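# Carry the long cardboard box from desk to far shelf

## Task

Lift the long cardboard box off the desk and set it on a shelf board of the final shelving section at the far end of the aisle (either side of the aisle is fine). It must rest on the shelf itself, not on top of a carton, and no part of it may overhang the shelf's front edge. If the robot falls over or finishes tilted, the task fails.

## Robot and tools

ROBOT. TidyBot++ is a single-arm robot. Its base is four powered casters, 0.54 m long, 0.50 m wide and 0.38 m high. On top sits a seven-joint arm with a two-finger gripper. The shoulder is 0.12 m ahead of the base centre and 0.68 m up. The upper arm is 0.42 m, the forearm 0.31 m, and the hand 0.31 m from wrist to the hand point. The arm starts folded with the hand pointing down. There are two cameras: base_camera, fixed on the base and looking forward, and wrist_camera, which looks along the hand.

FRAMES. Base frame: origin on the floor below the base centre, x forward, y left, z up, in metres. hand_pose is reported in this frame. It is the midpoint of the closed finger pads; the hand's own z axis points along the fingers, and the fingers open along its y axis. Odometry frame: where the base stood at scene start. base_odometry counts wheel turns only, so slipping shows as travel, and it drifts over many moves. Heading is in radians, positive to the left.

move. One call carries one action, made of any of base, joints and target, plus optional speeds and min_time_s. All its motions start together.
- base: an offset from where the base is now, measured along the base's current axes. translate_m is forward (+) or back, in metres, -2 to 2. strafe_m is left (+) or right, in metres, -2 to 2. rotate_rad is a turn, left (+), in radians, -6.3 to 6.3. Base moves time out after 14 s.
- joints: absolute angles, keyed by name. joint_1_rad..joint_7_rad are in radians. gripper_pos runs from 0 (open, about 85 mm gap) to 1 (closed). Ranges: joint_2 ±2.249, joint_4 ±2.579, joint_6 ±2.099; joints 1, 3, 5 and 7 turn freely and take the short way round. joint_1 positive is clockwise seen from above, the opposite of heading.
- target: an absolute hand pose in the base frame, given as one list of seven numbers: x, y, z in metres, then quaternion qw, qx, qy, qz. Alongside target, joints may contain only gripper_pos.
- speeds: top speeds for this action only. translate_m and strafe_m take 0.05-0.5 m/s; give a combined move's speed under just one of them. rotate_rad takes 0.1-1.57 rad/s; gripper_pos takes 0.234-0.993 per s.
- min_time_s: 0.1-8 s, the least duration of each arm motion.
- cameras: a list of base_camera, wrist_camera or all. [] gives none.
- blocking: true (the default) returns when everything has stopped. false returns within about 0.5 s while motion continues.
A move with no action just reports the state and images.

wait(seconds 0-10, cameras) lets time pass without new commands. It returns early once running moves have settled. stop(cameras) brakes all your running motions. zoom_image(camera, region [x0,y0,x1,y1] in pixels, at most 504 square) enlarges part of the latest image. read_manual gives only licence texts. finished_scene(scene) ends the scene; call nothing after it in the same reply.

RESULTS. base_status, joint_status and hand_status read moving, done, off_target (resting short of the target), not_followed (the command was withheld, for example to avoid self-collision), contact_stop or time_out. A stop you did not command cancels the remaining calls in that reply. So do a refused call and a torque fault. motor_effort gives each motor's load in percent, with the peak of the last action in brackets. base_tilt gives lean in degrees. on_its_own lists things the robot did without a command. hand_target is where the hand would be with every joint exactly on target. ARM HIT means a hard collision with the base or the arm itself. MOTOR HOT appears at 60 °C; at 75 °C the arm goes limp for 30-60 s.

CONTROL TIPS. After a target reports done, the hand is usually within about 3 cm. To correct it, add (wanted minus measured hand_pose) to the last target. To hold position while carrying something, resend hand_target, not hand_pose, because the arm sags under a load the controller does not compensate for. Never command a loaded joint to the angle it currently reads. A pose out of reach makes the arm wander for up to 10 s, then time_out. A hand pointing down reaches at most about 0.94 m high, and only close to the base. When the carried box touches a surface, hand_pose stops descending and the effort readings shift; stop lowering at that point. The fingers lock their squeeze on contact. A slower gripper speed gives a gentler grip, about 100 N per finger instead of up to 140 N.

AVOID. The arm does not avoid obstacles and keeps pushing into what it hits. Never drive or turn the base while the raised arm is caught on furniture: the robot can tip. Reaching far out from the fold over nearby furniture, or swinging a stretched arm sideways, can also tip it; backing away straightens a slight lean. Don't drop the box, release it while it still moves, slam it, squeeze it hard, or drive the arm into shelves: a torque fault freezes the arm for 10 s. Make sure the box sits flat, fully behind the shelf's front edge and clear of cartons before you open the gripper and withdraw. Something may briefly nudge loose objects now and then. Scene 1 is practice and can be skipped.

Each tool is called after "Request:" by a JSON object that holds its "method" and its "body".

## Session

Request:
{"method": "move", "body": {"joints": {"joint_6_rad": 0.45}, "cameras": ["all"]}}

Scene clock: 1.93 s.
move: done
base_odometry: x=+0.000 y=+0.000 heading=+0.000
base_tilt: forward=-0.7 right=+0.5
base_status: not commanded
joint_positions: joint_1_rad=+0.018 joint_2_rad=-0.391 joint_3_rad=+3.171 joint_4_rad=-2.539 joint_5_rad=-0.025 joint_6_rad=+0.393 joint_7_rad=+1.523 gripper_pos=+0.000
joint_status: all done
motor_effort: joint_1_rad=+1(2) joint_2_rad=-5(5) joint_3_rad=-1(1) joint_4_rad=+16(17) joint_5_rad=-1(2) joint_6_rad=+9(10) joint_7_rad=-1(1)
hand_pose: x=+0.5278 y=-0.0219 z=+0.8422 quat_wxyz=(-0.009, +0.768, -0.051, +0.639)
hand_target: x=+0.5305 y=-0.0226 z=+0.8597 quat_wxyz=(-0.008, +0.749, -0.051, +0.660)
hand_status: not commanded
pictures: base_camera, wrist_camera
wrist_camera: T_world_to_cam=[[-0.0685, -0.99516, -0.07051, 0.06998], [-0.19984, 0.08294, -0.97631, 0.98234], [0.97743, -0.05279, -0.20455, -0.20733]] pos_world=[0.40376, -0.02277, 0.9216]

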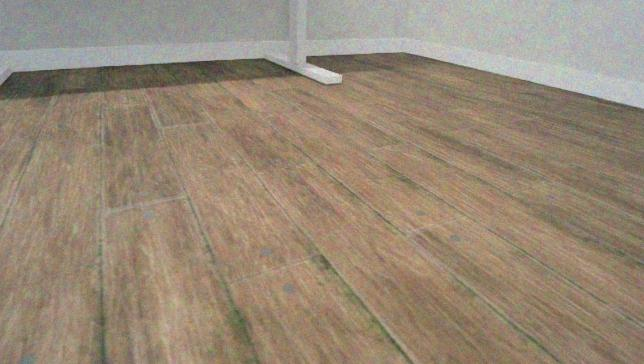

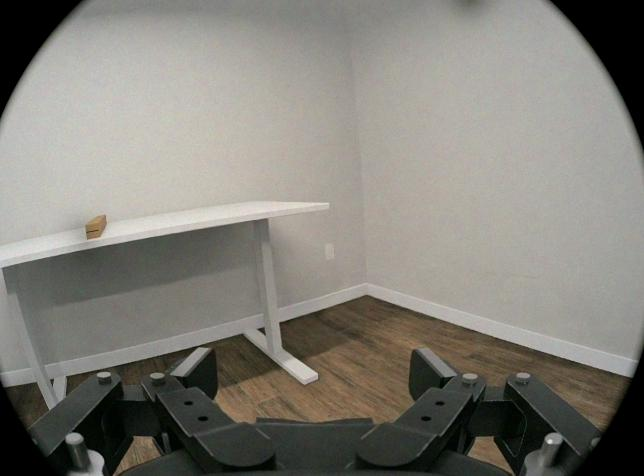

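Request:
{"method": "move", "body": {"base": {"translate_m": 0.68, "strafe_m": 0.056, "rotate_rad": 0.6}, "joints": {"joint_1_rad": 0.0, "joint_2_rad": 0.0, "joint_3_rad": 3.1416, "joint_4_rad": -1.4, "joint_5_rad": 0.0, "joint_6_rad": -0.95, "joint_7_rad": 1.5708}, "cameras": ["all"]}}

Scene clock: 5.27 s.
move: done
base_odometry: x=+0.680 y=+0.056 heading=+0.600
base_tilt: forward=-0.7 right=+0.6
base_status: done
joint_positions: joint_1_rad=+0.018 joint_2_rad=-0.020 joint_3_rad=+3.167 joint_4_rad=-1.448 joint_5_rad=-0.025 joint_6_rad=-0.891 joint_7_rad=+1.523 gripper_pos=+0.000
joint_status: all done
motor_effort: joint_1_rad=+0(3) joint_2_rad=-17(20) joint_3_rad=-1(2) joint_4_rad=+17(18) joint_5_rad=-1(2) joint_6_rad=+7(10) joint_7_rad=-1(2)
hand_pose: x=+0.6500 y=-0.0157 z=+0.9353 quat_wxyz=(-0.013, +0.916, -0.045, +0.400)
hand_target: x=+0.6503 y=+0.0013 z=+0.9373 quat_wxyz=(+0.000, +0.923, +0.000, +0.386)
hand_status: not commanded
pictures: base_camera, wrist_camera
wrist_camera: T_world_to_cam=[[-0.06866, -0.99626, -0.05254, 0.07429], [-0.69263, 0.0855, -0.71621, 1.17436], [0.71802, -0.01279, -0.6959, 0.32139]] pos_world=[0.58773, -0.02229, 1.06865]

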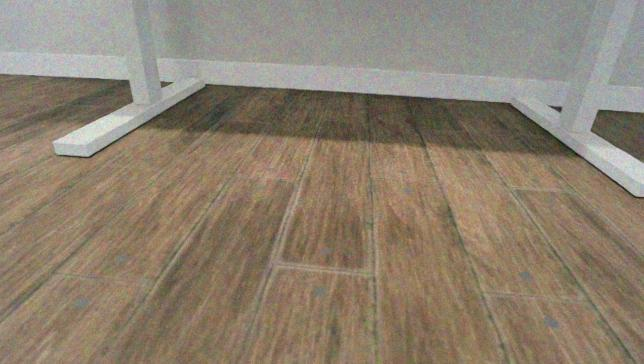

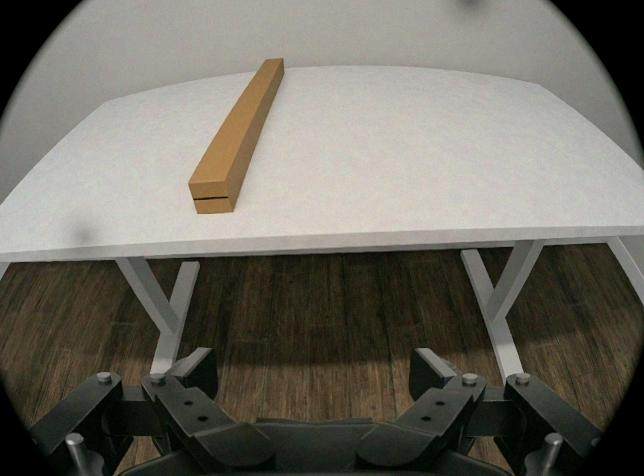

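Request:
{"method": "zoom_image", "body": {"camera": "wrist_camera", "region": [170, 50, 310, 260]}}

Scaled by 2.400.

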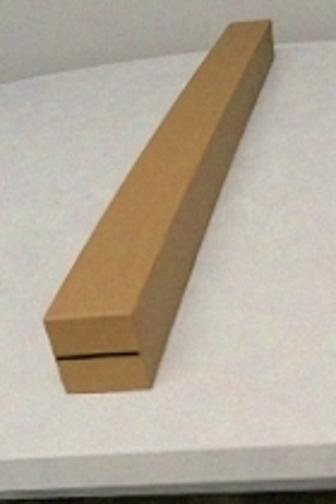

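Request:
{"method": "move", "body": {"base": {"translate_m": 0.519, "strafe_m": 0.142, "rotate_rad": -0.1025}, "speeds": {"translate_m": 0.3}, "joints": {"joint_1_rad": -0.025, "joint_2_rad": 0.302, "joint_3_rad": 3.10, "joint_4_rad": -1.111, "joint_5_rad": 0.05, "joint_6_rad": -0.97, "joint_7_rad": 1.64}, "min_time_s": 2, "cameras": ["wrist_camera"]}}

Scene clock: 9.23 s.
move: done
base_odometry: x=+1.028 y=+0.467 heading=+0.497
base_tilt: forward=-0.7 right=+0.5
base_status: done
joint_positions: joint_1_rad=-0.006 joint_2_rad=+0.283 joint_3_rad=+3.126 joint_4_rad=-1.155 joint_5_rad=+0.004 joint_6_rad=-0.913 joint_7_rad=+1.575 gripper_pos=+0.000
joint_status: all done
motor_effort: joint_1_rad=+0(3) joint_2_rad=-27(31) joint_3_rad=-1(3) joint_4_rad=+17(18) joint_5_rad=-1(2) joint_6_rad=+7(8) joint_7_rad=+0(2)
hand_pose: x=+0.7690 y=+0.0135 z=+0.9086 quat_wxyz=(-0.004, +0.923, +0.012, +0.385)
hand_target: x=+0.7677 y=+0.0277 z=+0.9074 quat_wxyz=(+0.019, +0.926, +0.065, +0.370)
hand_status: not commanded
wrist_camera: T_world_to_cam=[[0.02804, -0.99956, 0.01001, -0.02091], [-0.71791, -0.02711, -0.69561, 1.23738], [0.69558, 0.01232, -0.71835, 0.2551]] pos_world=[0.71147, 0.0095, 1.04419]

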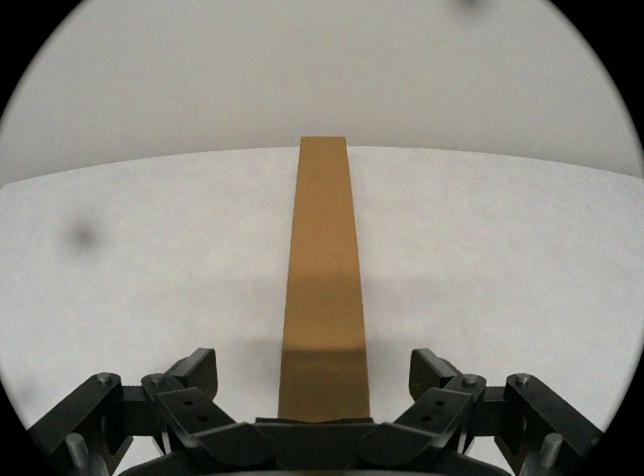

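Request:
{"method": "move", "body": {"joints": {"joint_2_rad": 0.228, "joint_3_rad": 3.175, "joint_4_rad": -1.4085, "joint_6_rad": -0.643, "gripper_pos": 0.2}, "min_time_s": 1.5, "cameras": ["wrist_camera"]}}

Scene clock: 12.13 s.
move: done
base_odometry: x=+1.028 y=+0.467 heading=+0.497
base_tilt: forward=-0.7 right=+0.5
base_status: not commanded
joint_positions: joint_1_rad=-0.006 joint_2_rad=+0.266 joint_3_rad=+3.149 joint_4_rad=-1.384 joint_5_rad=+0.004 joint_6_rad=-0.700 joint_7_rad=+1.575 gripper_pos=+0.200
joint_status: all done
motor_effort: joint_1_rad=+0(2) joint_2_rad=-27(29) joint_3_rad=-1(2) joint_4_rad=+17(19) joint_5_rad=-1(2) joint_6_rad=+7(8) joint_7_rad=+0(1)
hand_pose: x=+0.7645 y=+0.0007 z=+0.8441 quat_wxyz=(+0.003, +0.923, +0.003, +0.385)
hand_target: x=+0.7644 y=-0.0115 z=+0.8687 quat_wxyz=(+0.041, +0.907, +0.041, +0.416)
hand_status: not commanded
wrist_camera: T_world_to_cam=[[0.00694, -0.99984, 0.01638, -0.02214], [-0.71778, -0.01639, -0.69607, 1.18926], [0.69623, -0.00692, -0.71778, 0.21098]] pos_world=[0.70689, -0.00119, 0.97962]

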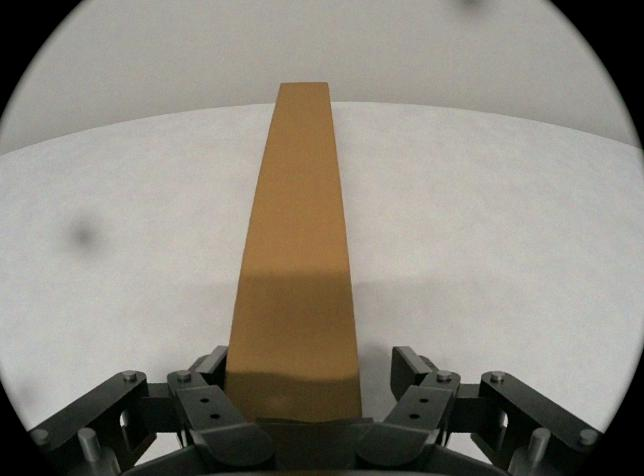

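Request:
{"method": "move", "body": {"joints": {"joint_1_rad": -0.034}, "min_time_s": 0.5}}

Request:
{"method": "move", "body": {"joints": {"gripper_pos": 0.43}, "speeds": {"gripper_pos": 0.234}, "cameras": ["wrist_camera"]}}

Scene clock: 13.37 s.
move: done
base_odometry: x=+1.028 y=+0.467 heading=+0.497
base_tilt: forward=-0.7 right=+0.6
base_status: not commanded
joint_positions: joint_1_rad=-0.011 joint_2_rad=+0.266 joint_3_rad=+3.149 joint_4_rad=-1.384 joint_5_rad=+0.004 joint_6_rad=-0.700 joint_7_rad=+1.575 gripper_pos=+0.200
joint_status: all done
motor_effort: joint_1_rad=+2(2) joint_2_rad=-27(27) joint_3_rad=-1(1) joint_4_rad=+18(18) joint_5_rad=-1(1) joint_6_rad=+6(7) joint_7_rad=+0(1)
hand_pose: x=+0.7646 y=+0.0036 z=+0.8442 quat_wxyz=(+0.003, +0.923, +0.005, +0.386)
hand_target: x=+0.7645 y=-0.0056 z=+0.8687 quat_wxyz=(+0.040, +0.907, +0.046, +0.417)
hand_status: not commanded
pictures: none

Scene clock: 14.93 s.
move: done
base_odometry: x=+1.028 y=+0.467 heading=+0.497
base_tilt: forward=-0.7 right=+0.6
base_status: not commanded
joint_positions: joint_1_rad=-0.012 joint_2_rad=+0.265 joint_3_rad=+3.149 joint_4_rad=-1.384 joint_5_rad=+0.004 joint_6_rad=-0.699 joint_7_rad=+1.575 gripper_pos=+0.431
joint_status: all done
motor_effort: joint_1_rad=+1(2) joint_2_rad=-27(27) joint_3_rad=+0(1) joint_4_rad=+17(18) joint_5_rad=-1(2) joint_6_rad=+7(7) joint_7_rad=+0(1)
hand_pose: x=+0.7646 y=+0.0042 z=+0.8453 quat_wxyz=(+0.002, +0.922, +0.006, +0.387)
hand_target: x=+0.7645 y=-0.0056 z=+0.8687 quat_wxyz=(+0.040, +0.907, +0.046, +0.417)
hand_status: not commanded
wrist_camera: T_world_to_cam=[[0.01234, -0.99979, 0.01638, -0.02277], [-0.71579, -0.02027, -0.69802, 1.19031], [0.6982, -0.00311, -0.71589, 0.20867]] pos_world=[0.70661, 0.00201, 0.98061]

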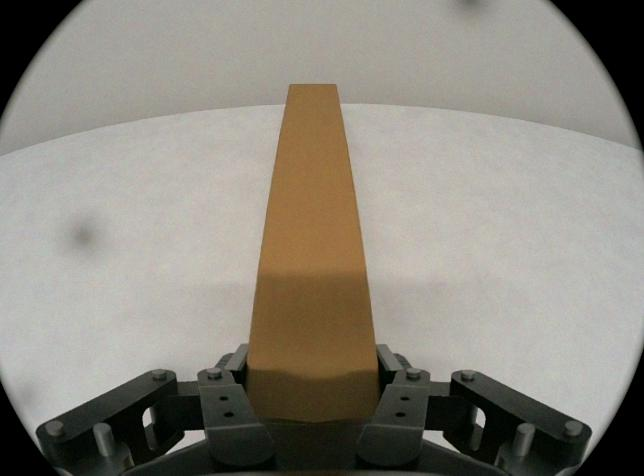

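Request:
{"method": "move", "body": {"joints": {"joint_4_rad": -1.332, "joint_6_rad": -0.755}, "min_time_s": 0.7}}

Request:
{"method": "move", "body": {"joints": {"gripper_pos": 0.475}, "speeds": {"gripper_pos": 0.234}}}

Request:
{"method": "move", "body": {"joints": {"gripper_pos": 0.495}, "speeds": {"gripper_pos": 0.234}, "cameras": ["wrist_camera"]}}

Scene clock: 16.13 s.
move: done
base_odometry: x=+1.028 y=+0.467 heading=+0.497
base_tilt: forward=-0.7 right=+0.5
base_status: not commanded
joint_positions: joint_1_rad=-0.012 joint_2_rad=+0.264 joint_3_rad=+3.149 joint_4_rad=-1.373 joint_5_rad=+0.004 joint_6_rad=-0.713 joint_7_rad=+1.575 gripper_pos=+0.431
joint_status: all done
motor_effort: joint_1_rad=+1(2) joint_2_rad=-27(27) joint_3_rad=-1(1) joint_4_rad=+18(18) joint_5_rad=-1(1) joint_6_rad=+7(8) joint_7_rad=-1(1)
hand_pose: x=+0.7640 y=+0.0042 z=+0.8483 quat_wxyz=(+0.002, +0.923, +0.006, +0.385)
hand_target: x=+0.7578 y=-0.0069 z=+0.8845 quat_wxyz=(+0.040, +0.914, +0.044, +0.400)
hand_status: not commanded
pictures: none

Scene clock: 17.53 s.
move: done
base_odometry: x=+1.028 y=+0.467 heading=+0.497
base_tilt: forward=-0.8 right=+0.6
base_status: not commanded
joint_positions: joint_1_rad=-0.012 joint_2_rad=+0.264 joint_3_rad=+3.149 joint_4_rad=-1.373 joint_5_rad=+0.004 joint_6_rad=-0.713 joint_7_rad=+1.576 gripper_pos=+0.472
joint_status: all done
motor_effort: joint_1_rad=+1(2) joint_2_rad=-27(27) joint_3_rad=-1(1) joint_4_rad=+17(18) joint_5_rad=-2(2) joint_6_rad=+7(7) joint_7_rad=-1(1)
hand_pose: x=+0.7639 y=+0.0042 z=+0.8487 quat_wxyz=(+0.002, +0.923, +0.006, +0.386)
hand_target: x=+0.7578 y=-0.0069 z=+0.8845 quat_wxyz=(+0.040, +0.914, +0.044, +0.400)
hand_status: not commanded
pictures: none

Scene clock: 18.23 s.
move: off_target
base_odometry: x=+1.028 y=+0.467 heading=+0.497
base_tilt: forward=-0.7 right=+0.6
base_status: not commanded
joint_positions: joint_1_rad=-0.012 joint_2_rad=+0.263 joint_3_rad=+3.149 joint_4_rad=-1.373 joint_5_rad=+0.004 joint_6_rad=-0.713 joint_7_rad=+1.576 gripper_pos=+0.481
joint_status: gripper_pos off_target (ended at +0.481, target +0.495)
motor_effort: joint_1_rad=+1(1) joint_2_rad=-26(27) joint_3_rad=-1(1) joint_4_rad=+17(18) joint_5_rad=-1(2) joint_6_rad=+7(7) joint_7_rad=-1(1)
hand_pose: x=+0.7638 y=+0.0042 z=+0.8488 quat_wxyz=(+0.002, +0.923, +0.006, +0.386)
hand_target: x=+0.7578 y=-0.0069 z=+0.8845 quat_wxyz=(+0.040, +0.914, +0.044, +0.400)
hand_status: not commanded
wrist_camera: T_world_to_cam=[[0.01246, -0.99978, 0.0167, -0.02323], [-0.71727, -0.02057, -0.69649, 1.19201], [0.69668, -0.00331, -0.71738, 0.21413]] pos_world=[0.70611, 0.00201, 0.98422]

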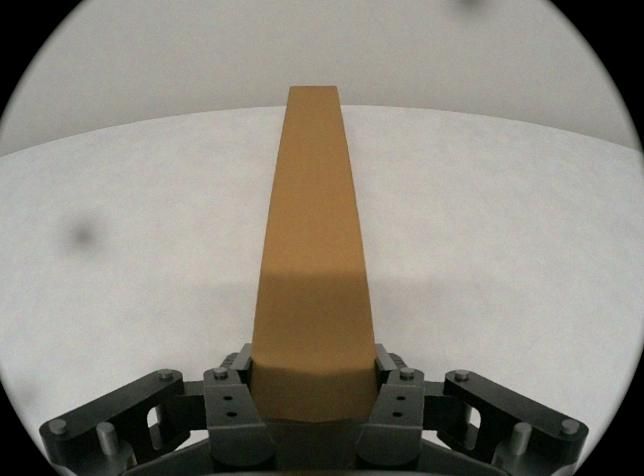

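Request:
{"method": "move", "body": {"joints": {"joint_4_rad": -1.15, "joint_6_rad": -0.94}, "min_time_s": 1.8}}

Request:
{"method": "move", "body": {"base": {"translate_m": -0.42}, "joints": {"joint_2_rad": -0.166, "joint_4_rad": -1.645}, "min_time_s": 1.8, "cameras": ["wrist_camera"]}}

Scene clock: 21.40 s.
move: done
base_odometry: x=+1.028 y=+0.467 heading=+0.497
base_tilt: forward=-0.7 right=+0.5
base_status: not commanded
joint_positions: joint_1_rad=-0.012 joint_2_rad=+0.263 joint_3_rad=+3.149 joint_4_rad=-1.200 joint_5_rad=+0.004 joint_6_rad=-0.883 joint_7_rad=+1.576 gripper_pos=+0.481
joint_status: all done
motor_effort: joint_1_rad=+1(2) joint_2_rad=-28(28) joint_3_rad=-1(1) joint_4_rad=+18(19) joint_5_rad=-1(2) joint_6_rad=+7(8) joint_7_rad=+0(1)
hand_pose: x=+0.7634 y=+0.0042 z=+0.9038 quat_wxyz=(+0.003, +0.922, +0.005, +0.387)
hand_target: x=+0.7513 y=-0.0083 z=+0.9407 quat_wxyz=(+0.041, +0.915, +0.039, +0.399)
hand_status: not commanded
pictures: none

Scene clock: 23.50 s.
move: done
base_odometry: x=+0.659 y=+0.266 heading=+0.497
base_tilt: forward=-0.7 right=+0.5
base_status: done
joint_positions: joint_1_rad=-0.014 joint_2_rad=-0.149 joint_3_rad=+3.152 joint_4_rad=-1.623 joint_5_rad=+0.006 joint_6_rad=-0.891 joint_7_rad=+1.576 gripper_pos=+0.481
joint_status: all done
motor_effort: joint_1_rad=+1(2) joint_2_rad=-13(33) joint_3_rad=-1(2) joint_4_rad=+17(19) joint_5_rad=-1(2) joint_6_rad=+7(8) joint_7_rad=-1(1)
hand_pose: x=+0.5879 y=+0.0015 z=+0.9062 quat_wxyz=(+0.003, +0.926, +0.005, +0.378)
hand_target: x=+0.5688 y=-0.0119 z=+0.8924 quat_wxyz=(+0.034, +0.934, +0.039, +0.352)
hand_status: not commanded
wrist_camera: T_world_to_cam=[[0.01107, -0.99981, 0.01593, -0.02319], [-0.72805, -0.01898, -0.68527, 1.10186], [0.68544, -0.00401, -0.72812, 0.39429]] pos_world=[0.5322, -0.00069, 1.04253]

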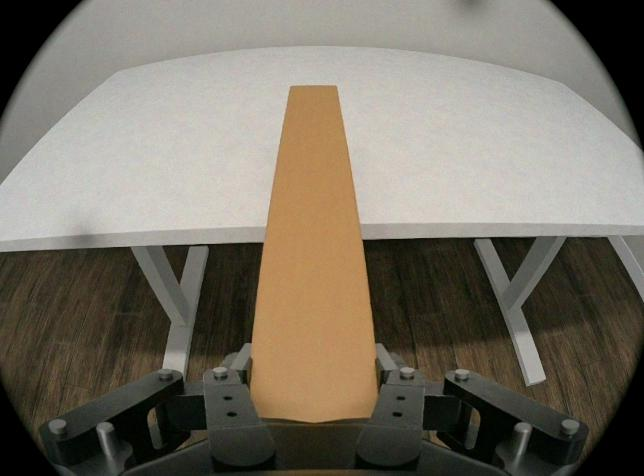

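Request:
{"method": "move", "body": {"base": {"rotate_rad": -3.087}, "speeds": {"rotate_rad": 1.3}, "cameras": ["all"]}}

Scene clock: 27.10 s.
move: done
base_odometry: x=+0.659 y=+0.266 heading=-2.590
base_tilt: forward=-0.7 right=+0.5
base_status: done
joint_positions: joint_1_rad=-0.020 joint_2_rad=-0.149 joint_3_rad=+3.159 joint_4_rad=-1.623 joint_5_rad=+0.010 joint_6_rad=-0.891 joint_7_rad=+1.576 gripper_pos=+0.481
joint_status: not commanded
motor_effort: joint_1_rad=+1(4) joint_2_rad=-14(15) joint_3_rad=+0(2) joint_4_rad=+17(18) joint_5_rad=-1(2) joint_6_rad=+7(8) joint_7_rad=+0(1)
hand_pose: x=+0.5879 y=-0.0003 z=+0.9062 quat_wxyz=(+0.004, +0.926, +0.004, +0.378)
hand_target: x=+0.5688 y=-0.0119 z=+0.8924 quat_wxyz=(+0.034, +0.934, +0.039, +0.352)
hand_status: not commanded
pictures: base_camera, wrist_camera
wrist_camera: T_world_to_cam=[[0.00916, -0.99979, 0.01812, -0.02585], [-0.72813, -0.01909, -0.68517, 1.10185], [0.68537, -0.00691, -0.72816, 0.3943]] pos_world=[0.53229, -0.00209, 1.04254]

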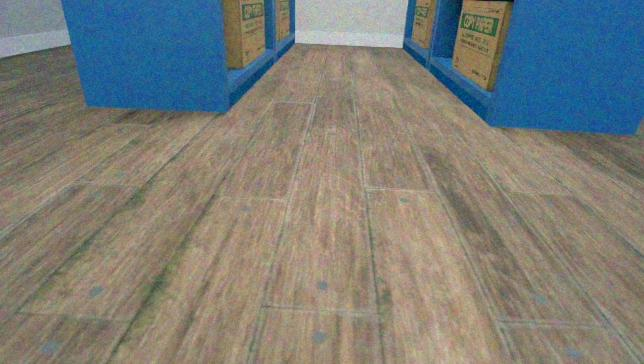

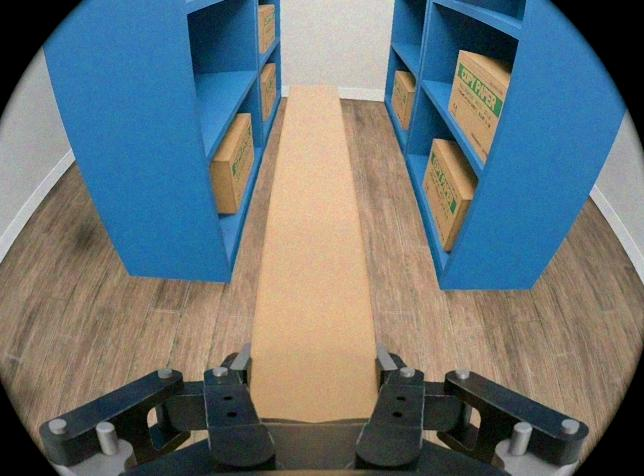

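Request:
{"method": "zoom_image", "body": {"camera": "wrist_camera", "region": [180, 0, 320, 140]}}

Request:
{"method": "zoom_image", "body": {"camera": "wrist_camera", "region": [360, 0, 540, 180]}}

Scaled by 3.600.

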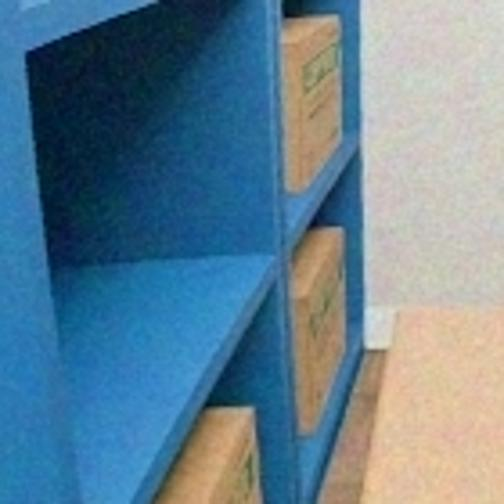

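Scaled by 2.800.

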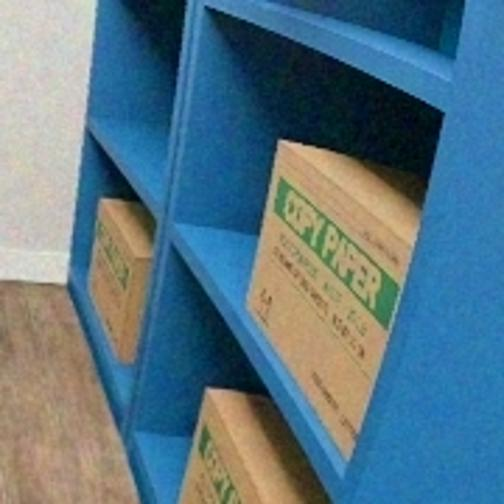

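Request:
{"method": "move", "body": {"base": {"rotate_rad": -0.014, "strafe_m": 0.012}, "joints": {"joint_1_rad": 0.738, "joint_2_rad": 0.748, "joint_3_rad": 3.115, "joint_4_rad": -1.355, "joint_5_rad": -1.039, "joint_6_rad": -0.65, "joint_7_rad": 3.077}, "min_time_s": 3, "cameras": ["all"]}}

Scene clock: 31.40 s.
move: done
base_odometry: x=+0.665 y=+0.256 heading=-2.605
base_tilt: forward=-0.7 right=+0.6
base_status: done
joint_positions: joint_1_rad=+0.726 joint_2_rad=+0.719 joint_3_rad=+3.144 joint_4_rad=-1.401 joint_5_rad=-0.987 joint_6_rad=-0.696 joint_7_rad=+3.011 gripper_pos=+0.481
joint_status: all done
motor_effort: joint_1_rad=+1(3) joint_2_rad=-38(40) joint_3_rad=-3(5) joint_4_rad=+14(18) joint_5_rad=-5(7) joint_6_rad=+0(7) joint_7_rad=-1(2)
hand_pose: x=+0.7469 y=-0.3349 z=+0.6159 quat_wxyz=(-0.041, +0.923, +0.013, +0.383)
hand_target: x=+0.7709 y=-0.3514 z=+0.6262 quat_wxyz=(-0.020, +0.910, +0.020, +0.413)
hand_status: not commanded
pictures: base_camera, wrist_camera
wrist_camera: T_world_to_cam=[[0.05971, -0.99651, -0.05841, -0.34613], [-0.72021, -0.00249, -0.69375, 1.01725], [0.69118, 0.08349, -0.71784, 0.09118]] pos_world=[0.69028, -0.34999, 0.75095]

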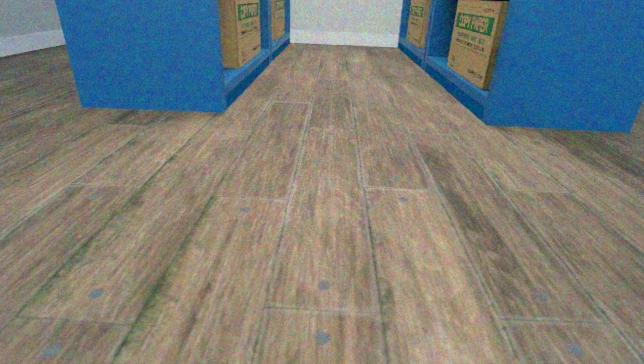

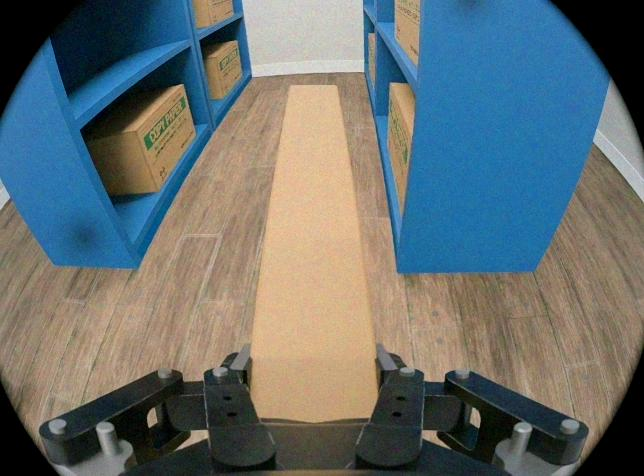

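Request:
{"method": "move", "body": {"base": {"translate_m": 0.95, "strafe_m": 0.01}, "joints": {"joint_6_rad": -0.55}, "min_time_s": 1, "cameras": ["all"]}}

Scene clock: 34.77 s.
move: done
base_odometry: x=-0.146 y=-0.239 heading=-2.605
base_tilt: forward=-0.7 right=+0.6
base_status: done
joint_positions: joint_1_rad=+0.730 joint_2_rad=+0.719 joint_3_rad=+3.140 joint_4_rad=-1.396 joint_5_rad=-0.991 joint_6_rad=-0.600 joint_7_rad=+3.012 gripper_pos=+0.481
joint_status: all done
motor_effort: joint_1_rad=+1(3) joint_2_rad=-39(41) joint_3_rad=-3(4) joint_4_rad=+15(16) joint_5_rad=-5(6) joint_6_rad=+1(1) joint_7_rad=-1(1)
hand_pose: x=+0.7520 y=-0.3663 z=+0.6205 quat_wxyz=(+0.003, +0.920, -0.007, +0.393)
hand_target: x=+0.7727 y=-0.3824 z=+0.6281 quat_wxyz=(+0.025, +0.909, -0.001, +0.416)
hand_status: not commanded
pictures: base_camera, wrist_camera
wrist_camera: T_world_to_cam=[[-0.01081, -0.99991, 0.00828, -0.367], [-0.70666, 0.00178, -0.70756, 1.02408], [0.70747, -0.0135, -0.70661, 0.03883]] pos_world=[0.69223, -0.36827, 0.75507]

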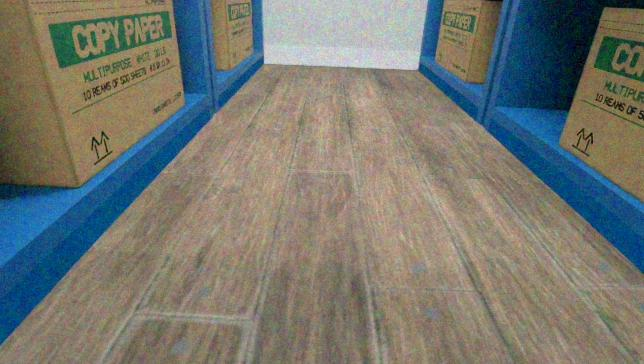

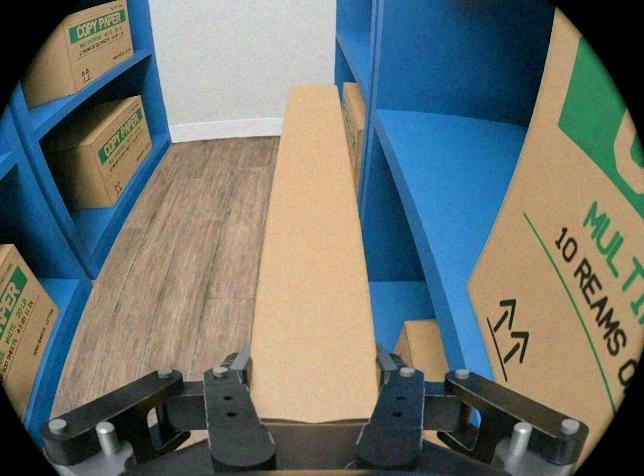

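Request:
{"method": "move", "body": {"base": {"translate_m": 0.95, "strafe_m": 0.03, "rotate_rad": 0.02}, "cameras": ["all"]}}

Scene clock: 38.20 s.
move: done
base_odometry: x=-0.947 y=-0.750 heading=-2.584
base_tilt: forward=-0.7 right=+0.6
base_status: done
joint_positions: joint_1_rad=+0.738 joint_2_rad=+0.719 joint_3_rad=+3.138 joint_4_rad=-1.395 joint_5_rad=-0.992 joint_6_rad=-0.597 joint_7_rad=+3.012 gripper_pos=+0.481
joint_status: not commanded
motor_effort: joint_1_rad=+2(4) joint_2_rad=-38(40) joint_3_rad=-3(5) joint_4_rad=+15(16) joint_5_rad=-5(6) joint_6_rad=+1(2) joint_7_rad=-1(1)
hand_pose: x=+0.7501 y=-0.3715 z=+0.6215 quat_wxyz=(+0.005, +0.919, -0.010, +0.394)
hand_target: x=+0.7727 y=-0.3824 z=+0.6281 quat_wxyz=(+0.025, +0.909, -0.001, +0.416)
hand_status: not commanded
pictures: base_camera, wrist_camera
wrist_camera: T_world_to_cam=[[-0.01946, -0.99977, 0.00911, -0.36623], [-0.70471, 0.00725, -0.70945, 1.02515], [0.70922, -0.02023, -0.70469, 0.03582]] pos_world=[0.6899, -0.37286, 0.75587]

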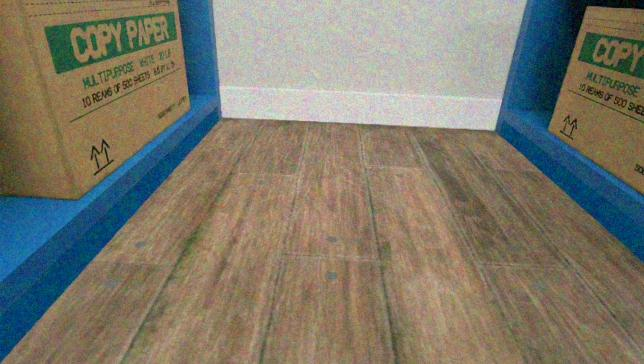

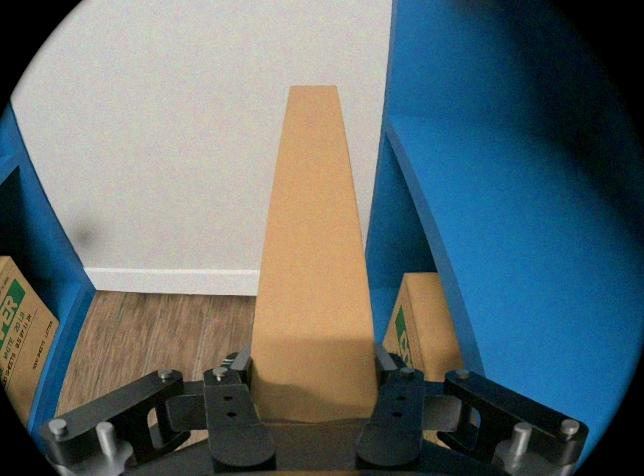

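Request:
{"method": "zoom_image", "body": {"camera": "wrist_camera", "region": [340, 80, 520, 380]}}

Scaled by 1.680.

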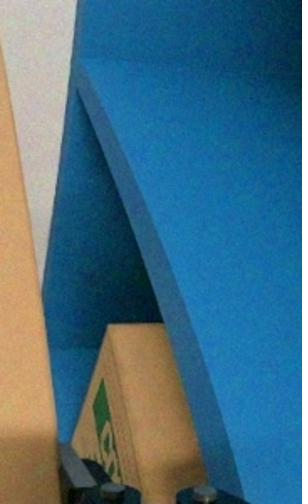

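Request:
{"method": "move", "body": {"base": {"translate_m": 0.06, "strafe_m": -0.12}, "speeds": {"translate_m": 0.2}, "cameras": ["all"]}}

Scene clock: 41.20 s.
move: done
base_odometry: x=-1.062 y=-0.680 heading=-2.584
base_tilt: forward=-0.7 right=+0.6
base_status: done
joint_positions: joint_1_rad=+0.738 joint_2_rad=+0.720 joint_3_rad=+3.138 joint_4_rad=-1.394 joint_5_rad=-0.992 joint_6_rad=-0.594 joint_7_rad=+3.012 gripper_pos=+0.481
joint_status: not commanded
motor_effort: joint_1_rad=+1(3) joint_2_rad=-38(40) joint_3_rad=-3(4) joint_4_rad=+14(16) joint_5_rad=-5(6) joint_6_rad=+1(2) joint_7_rad=-1(1)
hand_pose: x=+0.7506 y=-0.3726 z=+0.6218 quat_wxyz=(+0.007, +0.919, -0.011, +0.394)
hand_target: x=+0.7727 y=-0.3824 z=+0.6281 quat_wxyz=(+0.025, +0.909, -0.001, +0.416)
hand_status: not commanded
pictures: base_camera, wrist_camera
wrist_camera: T_world_to_cam=[[-0.02174, -0.9997, 0.01163, -0.36724], [-0.70395, 0.00704, -0.71021, 1.02554], [0.70992, -0.02363, -0.70389, 0.03346]] pos_world=[0.69019, -0.37356, 0.75618]

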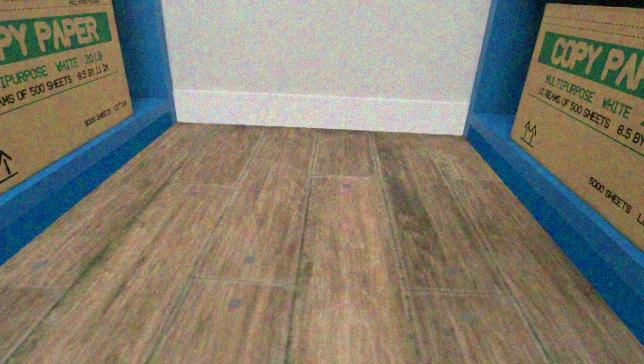

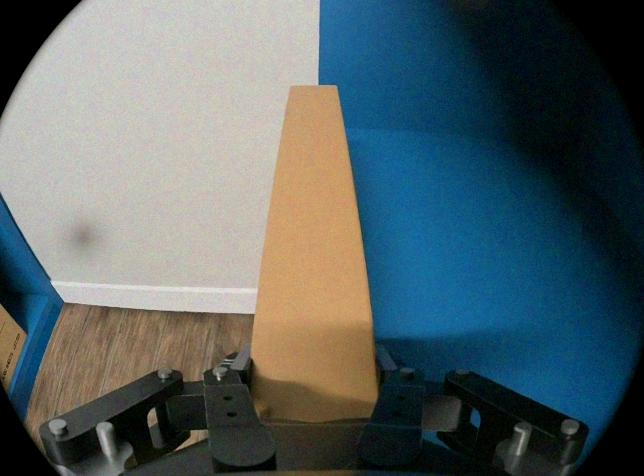

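Request:
{"method": "move", "body": {"base": {"strafe_m": -0.06}, "speeds": {"strafe_m": 0.15}, "cameras": ["all"]}}

Scene clock: 42.43 s.
move: done
base_odometry: x=-1.094 y=-0.629 heading=-2.584
base_tilt: forward=-0.7 right=+0.6
base_status: done
joint_positions: joint_1_rad=+0.738 joint_2_rad=+0.720 joint_3_rad=+3.135 joint_4_rad=-1.394 joint_5_rad=-0.992 joint_6_rad=-0.591 joint_7_rad=+3.013 gripper_pos=+0.481
joint_status: not commanded
motor_effort: joint_1_rad=+1(4) joint_2_rad=-38(39) joint_3_rad=-3(4) joint_4_rad=+15(16) joint_5_rad=-5(6) joint_6_rad=+1(2) joint_7_rad=+0(1)
hand_pose: x=+0.7515 y=-0.3722 z=+0.6223 quat_wxyz=(+0.007, +0.918, -0.011, +0.395)
hand_target: x=+0.7727 y=-0.3824 z=+0.6281 quat_wxyz=(+0.025, +0.909, -0.001, +0.416)
hand_status: not commanded
pictures: base_camera, wrist_camera
wrist_camera: T_world_to_cam=[[-0.02183, -0.99969, 0.01223, -0.36701], [-0.7027, 0.00664, -0.71145, 1.02617], [0.71115, -0.02413, -0.70263, 0.0312]] pos_world=[0.69089, -0.37296, 0.75648]

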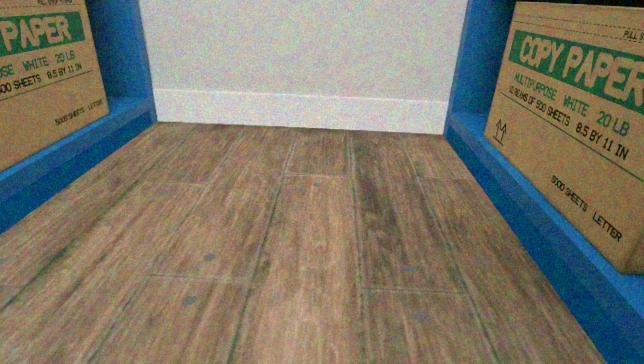

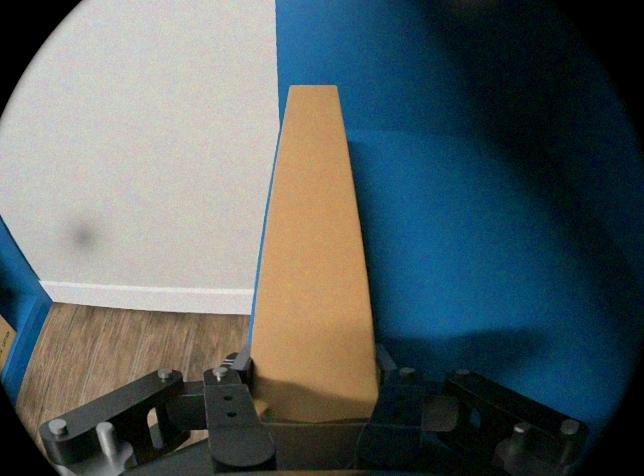

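Request:
{"method": "zoom_image", "body": {"camera": "wrist_camera", "region": [220, 60, 370, 360]}}

Scaled by 1.680.

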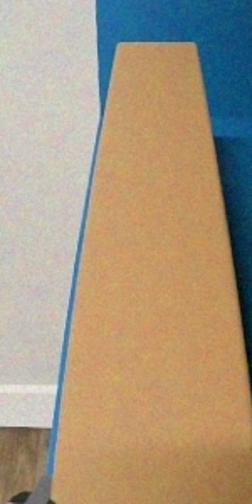

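Request:
{"method": "move", "body": {"joints": {"joint_1_rad": 0.778, "joint_2_rad": 0.814, "joint_4_rad": -1.34, "joint_5_rad": -1.073, "joint_6_rad": -0.652, "joint_7_rad": 3.16}, "min_time_s": 2, "cameras": ["wrist_camera"]}}

Scene clock: 45.23 s.
move: done
base_odometry: x=-1.094 y=-0.629 heading=-2.584
base_tilt: forward=-0.7 right=+0.6
base_status: not commanded
joint_positions: joint_1_rad=+0.754 joint_2_rad=+0.771 joint_3_rad=+3.135 joint_4_rad=-1.387 joint_5_rad=-1.022 joint_6_rad=-0.603 joint_7_rad=+3.095 gripper_pos=+0.481
joint_status: all done
motor_effort: joint_1_rad=+1(2) joint_2_rad=-39(40) joint_3_rad=-3(3) joint_4_rad=+14(16) joint_5_rad=-5(6) joint_6_rad=+0(2) joint_7_rad=-1(2)
hand_pose: x=+0.7479 y=-0.3773 z=+0.5915 quat_wxyz=(+0.001, +0.922, +0.005, +0.387)
hand_target: x=+0.7611 y=-0.3770 z=+0.5899 quat_wxyz=(-0.018, +0.913, +0.020, +0.406)
hand_status: not commanded
wrist_camera: T_world_to_cam=[[0.01208, -0.99983, 0.0142, -0.39838], [-0.71524, -0.01857, -0.69863, 0.9941], [0.69877, -0.00171, -0.71534, 0.03725]] pos_world=[0.68981, -0.37979, 0.72681]

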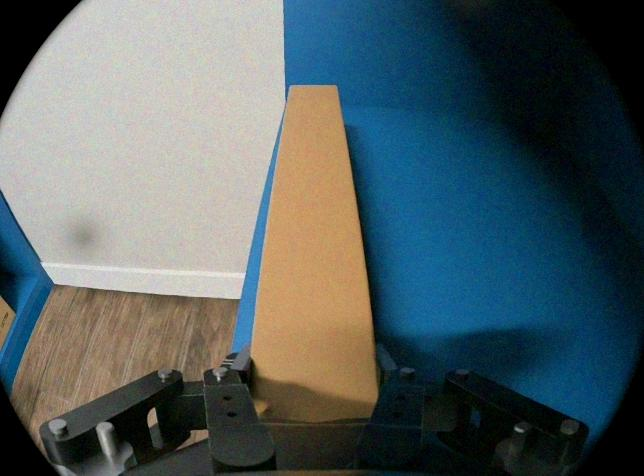

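Request:
{"method": "move", "body": {"joints": {"joint_1_rad": 0.80, "joint_2_rad": 0.838, "joint_4_rad": -1.425, "joint_5_rad": -1.117, "joint_7_rad": 3.21}, "min_time_s": 1.5, "cameras": ["wrist_camera"]}}

Scene clock: 47.47 s.
move: done
base_odometry: x=-1.094 y=-0.629 heading=-2.584
base_tilt: forward=-0.7 right=+0.6
base_status: not commanded
joint_positions: joint_1_rad=+0.776 joint_2_rad=+0.795 joint_3_rad=+3.135 joint_4_rad=-1.402 joint_5_rad=-1.066 joint_6_rad=-0.605 joint_7_rad=+3.145 gripper_pos=+0.481
joint_status: all done
motor_effort: joint_1_rad=+1(2) joint_2_rad=-39(40) joint_3_rad=-3(4) joint_4_rad=+14(15) joint_5_rad=-5(6) joint_6_rad=+0(1) joint_7_rad=-1(2)
hand_pose: x=+0.7390 y=-0.3840 z=+0.5735 quat_wxyz=(-0.006, +0.923, -0.003, +0.386)
hand_target: x=+0.7326 y=-0.3649 z=+0.5450 quat_wxyz=(-0.046, +0.922, +0.000, +0.384)
hand_status: not commanded
wrist_camera: T_world_to_cam=[[0.00228, -0.99998, -0.00531, -0.38636], [-0.71765, 0.00206, -0.6964, 0.98342], [0.6964, 0.0054, -0.71763, 0.03642]] pos_world=[0.68127, -0.38858, 0.70894]

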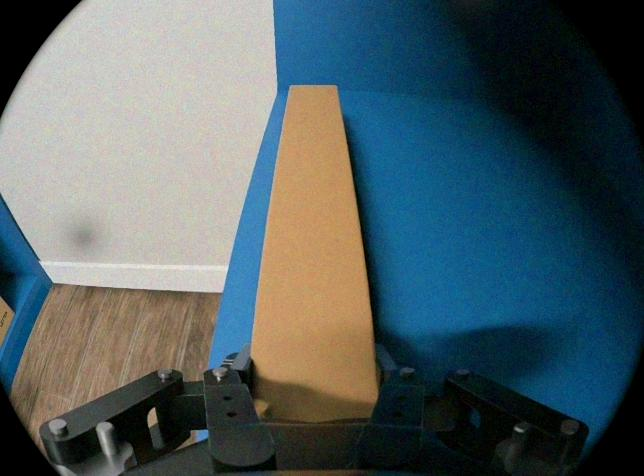

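Request:
{"method": "move", "body": {"joints": {"joint_2_rad": 0.852}, "min_time_s": 0.6}}

Request:
{"method": "move", "body": {"joints": {"joint_2_rad": 0.866}, "min_time_s": 0.6, "cameras": ["wrist_camera"]}}

Scene clock: 48.57 s.
move: done
base_odometry: x=-1.094 y=-0.629 heading=-2.584
base_tilt: forward=-0.7 right=+0.5
base_status: not commanded
joint_positions: joint_1_rad=+0.776 joint_2_rad=+0.799 joint_3_rad=+3.135 joint_4_rad=-1.402 joint_5_rad=-1.069 joint_6_rad=-0.607 joint_7_rad=+3.147 gripper_pos=+0.481
joint_status: all done
motor_effort: joint_1_rad=+1(2) joint_2_rad=-37(39) joint_3_rad=-3(3) joint_4_rad=+13(14) joint_5_rad=-4(5) joint_6_rad=+0(1) joint_7_rad=-1(1)
hand_pose: x=+0.7389 y=-0.3834 z=+0.5710 quat_wxyz=(-0.008, +0.923, -0.004, +0.385)
hand_target: x=+0.7312 y=-0.3634 z=+0.5354 quat_wxyz=(-0.051, +0.924, -0.002, +0.379)
hand_status: not commanded
pictures: none

Scene clock: 49.47 s.
move: done
base_odometry: x=-1.094 y=-0.629 heading=-2.584
base_tilt: forward=-0.7 right=+0.6
base_status: not commanded
joint_positions: joint_1_rad=+0.777 joint_2_rad=+0.800 joint_3_rad=+3.135 joint_4_rad=-1.402 joint_5_rad=-1.071 joint_6_rad=-0.607 joint_7_rad=+3.148 gripper_pos=+0.481
joint_status: all done
motor_effort: joint_1_rad=+0(2) joint_2_rad=-35(38) joint_3_rad=-3(3) joint_4_rad=+12(13) joint_5_rad=-5(5) joint_6_rad=+0(0) joint_7_rad=-1(1)
hand_pose: x=+0.7389 y=-0.3836 z=+0.5708 quat_wxyz=(-0.008, +0.923, -0.004, +0.385)
hand_target: x=+0.7297 y=-0.3619 z=+0.5257 quat_wxyz=(-0.055, +0.925, -0.004, +0.375)
hand_status: not commanded
wrist_camera: T_world_to_cam=[[0.00225, -0.99995, -0.00991, -0.38339], [-0.71819, 0.00528, -0.69583, 0.98289], [0.69585, 0.00868, -0.71814, 0.03648]] pos_world=[0.68137, -0.38887, 0.70632]

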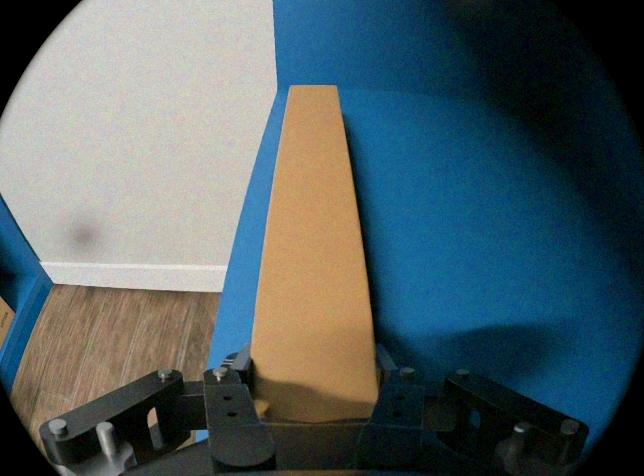

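Request:
{"method": "move", "body": {"joints": {"joint_2_rad": 0.89}, "min_time_s": 0.8, "cameras": ["wrist_camera"]}}

Scene clock: 50.67 s.
move: done
base_odometry: x=-1.094 y=-0.629 heading=-2.584
base_tilt: forward=-0.7 right=+0.6
base_status: not commanded
joint_positions: joint_1_rad=+0.778 joint_2_rad=+0.801 joint_3_rad=+3.135 joint_4_rad=-1.402 joint_5_rad=-1.076 joint_6_rad=-0.607 joint_7_rad=+3.151 gripper_pos=+0.481
joint_status: all done
motor_effort: joint_1_rad=+0(2) joint_2_rad=-31(36) joint_3_rad=-3(3) joint_4_rad=+10(12) joint_5_rad=-4(5) joint_6_rad=+0(1) joint_7_rad=-2(2)
hand_pose: x=+0.7389 y=-0.3845 z=+0.5705 quat_wxyz=(-0.008, +0.922, -0.005, +0.386)
hand_target: x=+0.7270 y=-0.3591 z=+0.5093 quat_wxyz=(-0.063, +0.928, -0.008, +0.367)
hand_status: not commanded
wrist_camera: T_world_to_cam=[[-0.00002, -0.99993, -0.01156, -0.38157], [-0.71679, 0.00808, -0.69724, 0.98345], [0.69729, 0.00827, -0.71675, 0.03422]] pos_world=[0.68107, -0.38977, 0.70581]

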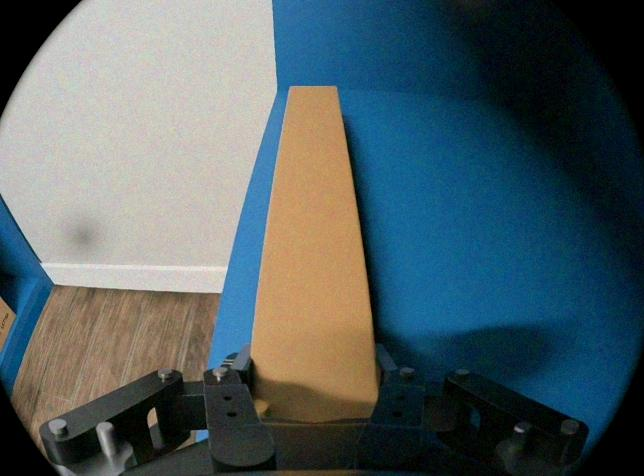

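Request:
{"method": "move", "body": {"joints": {"joint_2_rad": 0.84}, "min_time_s": 0.6}}

Request:
{"method": "move", "body": {"joints": {"gripper_pos": 0.455}, "speeds": {"gripper_pos": 0.234}}}

Request:
{"method": "move", "body": {"joints": {"gripper_pos": 0.12}, "speeds": {"gripper_pos": 0.35}, "cameras": ["wrist_camera"]}}

Scene clock: 51.67 s.
move: done
base_odometry: x=-1.094 y=-0.629 heading=-2.584
base_tilt: forward=-0.7 right=+0.6
base_status: not commanded
joint_positions: joint_1_rad=+0.778 joint_2_rad=+0.801 joint_3_rad=+3.135 joint_4_rad=-1.402 joint_5_rad=-1.076 joint_6_rad=-0.607 joint_7_rad=+3.151 gripper_pos=+0.481
joint_status: all done
motor_effort: joint_1_rad=+1(1) joint_2_rad=-31(32) joint_3_rad=-3(3) joint_4_rad=+10(11) joint_5_rad=-3(4) joint_6_rad=+0(1) joint_7_rad=-1(2)
hand_pose: x=+0.7389 y=-0.3845 z=+0.5705 quat_wxyz=(-0.008, +0.922, -0.005, +0.386)
hand_target: x=+0.7324 y=-0.3647 z=+0.5436 quat_wxyz=(-0.047, +0.922, +0.000, +0.383)
hand_status: not commanded
pictures: none

Scene clock: 52.37 s.
move: done
base_odometry: x=-1.094 y=-0.629 heading=-2.584
base_tilt: forward=-0.7 right=+0.6
base_status: not commanded
joint_positions: joint_1_rad=+0.778 joint_2_rad=+0.802 joint_3_rad=+3.135 joint_4_rad=-1.402 joint_5_rad=-1.077 joint_6_rad=-0.607 joint_7_rad=+3.151 gripper_pos=+0.453
joint_status: all done
motor_effort: joint_1_rad=+2(3) joint_2_rad=-34(36) joint_3_rad=-2(3) joint_4_rad=+11(11) joint_5_rad=-3(4) joint_6_rad=+0(1) joint_7_rad=-1(2)
hand_pose: x=+0.7391 y=-0.3843 z=+0.5705 quat_wxyz=(-0.009, +0.922, -0.006, +0.386)
hand_target: x=+0.7324 y=-0.3647 z=+0.5436 quat_wxyz=(-0.047, +0.922, +0.000, +0.383)
hand_status: not commanded
pictures: none

Scene clock: 53.93 s.
move: done
base_odometry: x=-1.094 y=-0.629 heading=-2.584
base_tilt: forward=-0.7 right=+0.6
base_status: not commanded
joint_positions: joint_1_rad=+0.779 joint_2_rad=+0.807 joint_3_rad=+3.135 joint_4_rad=-1.408 joint_5_rad=-1.077 joint_6_rad=-0.607 joint_7_rad=+3.151 gripper_pos=+0.120
joint_status: all done
motor_effort: joint_1_rad=+1(2) joint_2_rad=-39(40) joint_3_rad=-4(4) joint_4_rad=+13(14) joint_5_rad=-5(5) joint_6_rad=+0(1) joint_7_rad=-1(1)
hand_pose: x=+0.7366 y=-0.3825 z=+0.5639 quat_wxyz=(-0.012, +0.924, -0.008, +0.382)
hand_target: x=+0.7324 y=-0.3647 z=+0.5436 quat_wxyz=(-0.047, +0.922, +0.000, +0.383)
hand_status: not commanded
wrist_camera: T_world_to_cam=[[-0.00142, -0.99977, -0.02136, -0.37317], [-0.72215, 0.0158, -0.69156, 0.98084], [0.69173, 0.01444, -0.72201, 0.04051]] pos_world=[0.67976, -0.38917, 0.69959]

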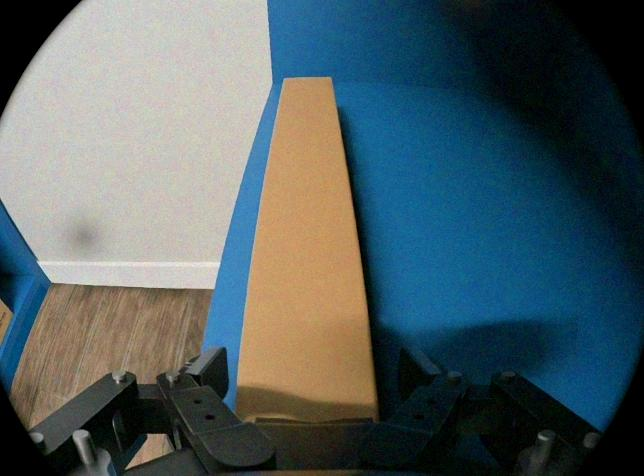

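Request:
{"method": "move", "body": {"joints": {"joint_2_rad": 0.665, "joint_4_rad": -1.26, "joint_5_rad": -0.815, "joint_6_rad": -0.75, "joint_7_rad": 2.83, "gripper_pos": 0.0}, "min_time_s": 2, "cameras": ["wrist_camera"]}}

Scene clock: 56.60 s.
move: done
base_odometry: x=-1.094 y=-0.629 heading=-2.584
base_tilt: forward=-0.7 right=+0.6
base_status: not commanded
joint_positions: joint_1_rad=+0.779 joint_2_rad=+0.703 joint_3_rad=+3.135 joint_4_rad=-1.302 joint_5_rad=-0.868 joint_6_rad=-0.699 joint_7_rad=+2.895 gripper_pos=+0.000
joint_status: all done
motor_effort: joint_1_rad=+2(2) joint_2_rad=-38(40) joint_3_rad=-3(4) joint_4_rad=+14(16) joint_5_rad=-5(6) joint_6_rad=+2(2) joint_7_rad=-1(2)
hand_pose: x=+0.7409 y=-0.3920 z=+0.6539 quat_wxyz=(+0.003, +0.921, -0.006, +0.389)
hand_target: x=+0.7388 y=-0.3934 z=+0.6915 quat_wxyz=(+0.003, +0.918, -0.003, +0.398)
hand_status: not commanded
wrist_camera: T_world_to_cam=[[-0.00877, -0.99993, 0.0082, -0.39453], [-0.71236, 0.00049, -0.70181, 1.03984], [0.70176, -0.012, -0.71231, 0.07858]] pos_world=[0.68214, -0.39407, 0.78898]

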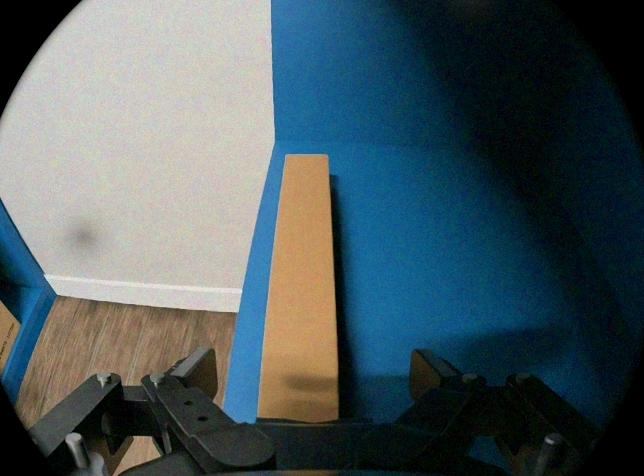

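Request:
{"method": "move", "body": {"base": {"strafe_m": 0.15}, "speeds": {"strafe_m": 0.25}, "cameras": ["wrist_camera"]}}

Scene clock: 58.03 s.
move: done
base_odometry: x=-1.015 y=-0.757 heading=-2.584
base_tilt: forward=-0.7 right=+0.6
base_status: done
joint_positions: joint_1_rad=+0.791 joint_2_rad=+0.699 joint_3_rad=+3.133 joint_4_rad=-1.300 joint_5_rad=-0.866 joint_6_rad=-0.705 joint_7_rad=+2.895 gripper_pos=+0.000
joint_status: not commanded
motor_effort: joint_1_rad=+1(4) joint_2_rad=-37(40) joint_3_rad=-3(4) joint_4_rad=+15(16) joint_5_rad=-5(6) joint_6_rad=+1(2) joint_7_rad=-1(1)
hand_pose: x=+0.7367 y=-0.3976 z=+0.6573 quat_wxyz=(+0.004, +0.921, -0.009, +0.390)
hand_target: x=+0.7388 y=-0.3934 z=+0.6915 quat_wxyz=(+0.003, +0.918, -0.003, +0.398)
hand_status: not commanded
wrist_camera: T_world_to_cam=[[-0.01537, -0.99984, 0.00859, -0.3957], [-0.71043, 0.00487, -0.70375, 1.04077], [0.7036, -0.01692, -0.7104, 0.07931]] pos_world=[0.67751, -0.39937, 0.79218]

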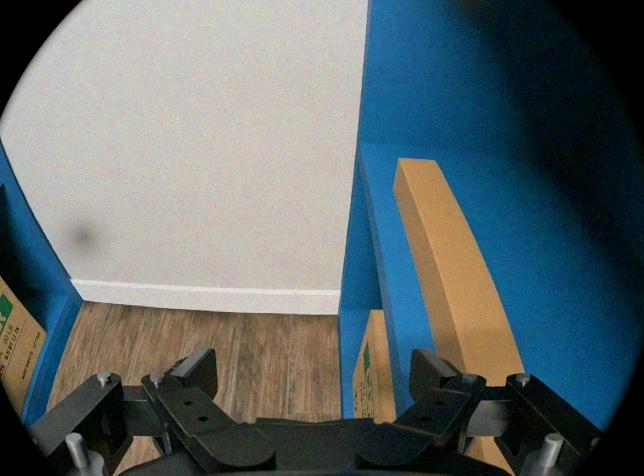

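Request:
{"method": "finished_scene", "body": {"scene": 2}}

The scene is finished: the task was done.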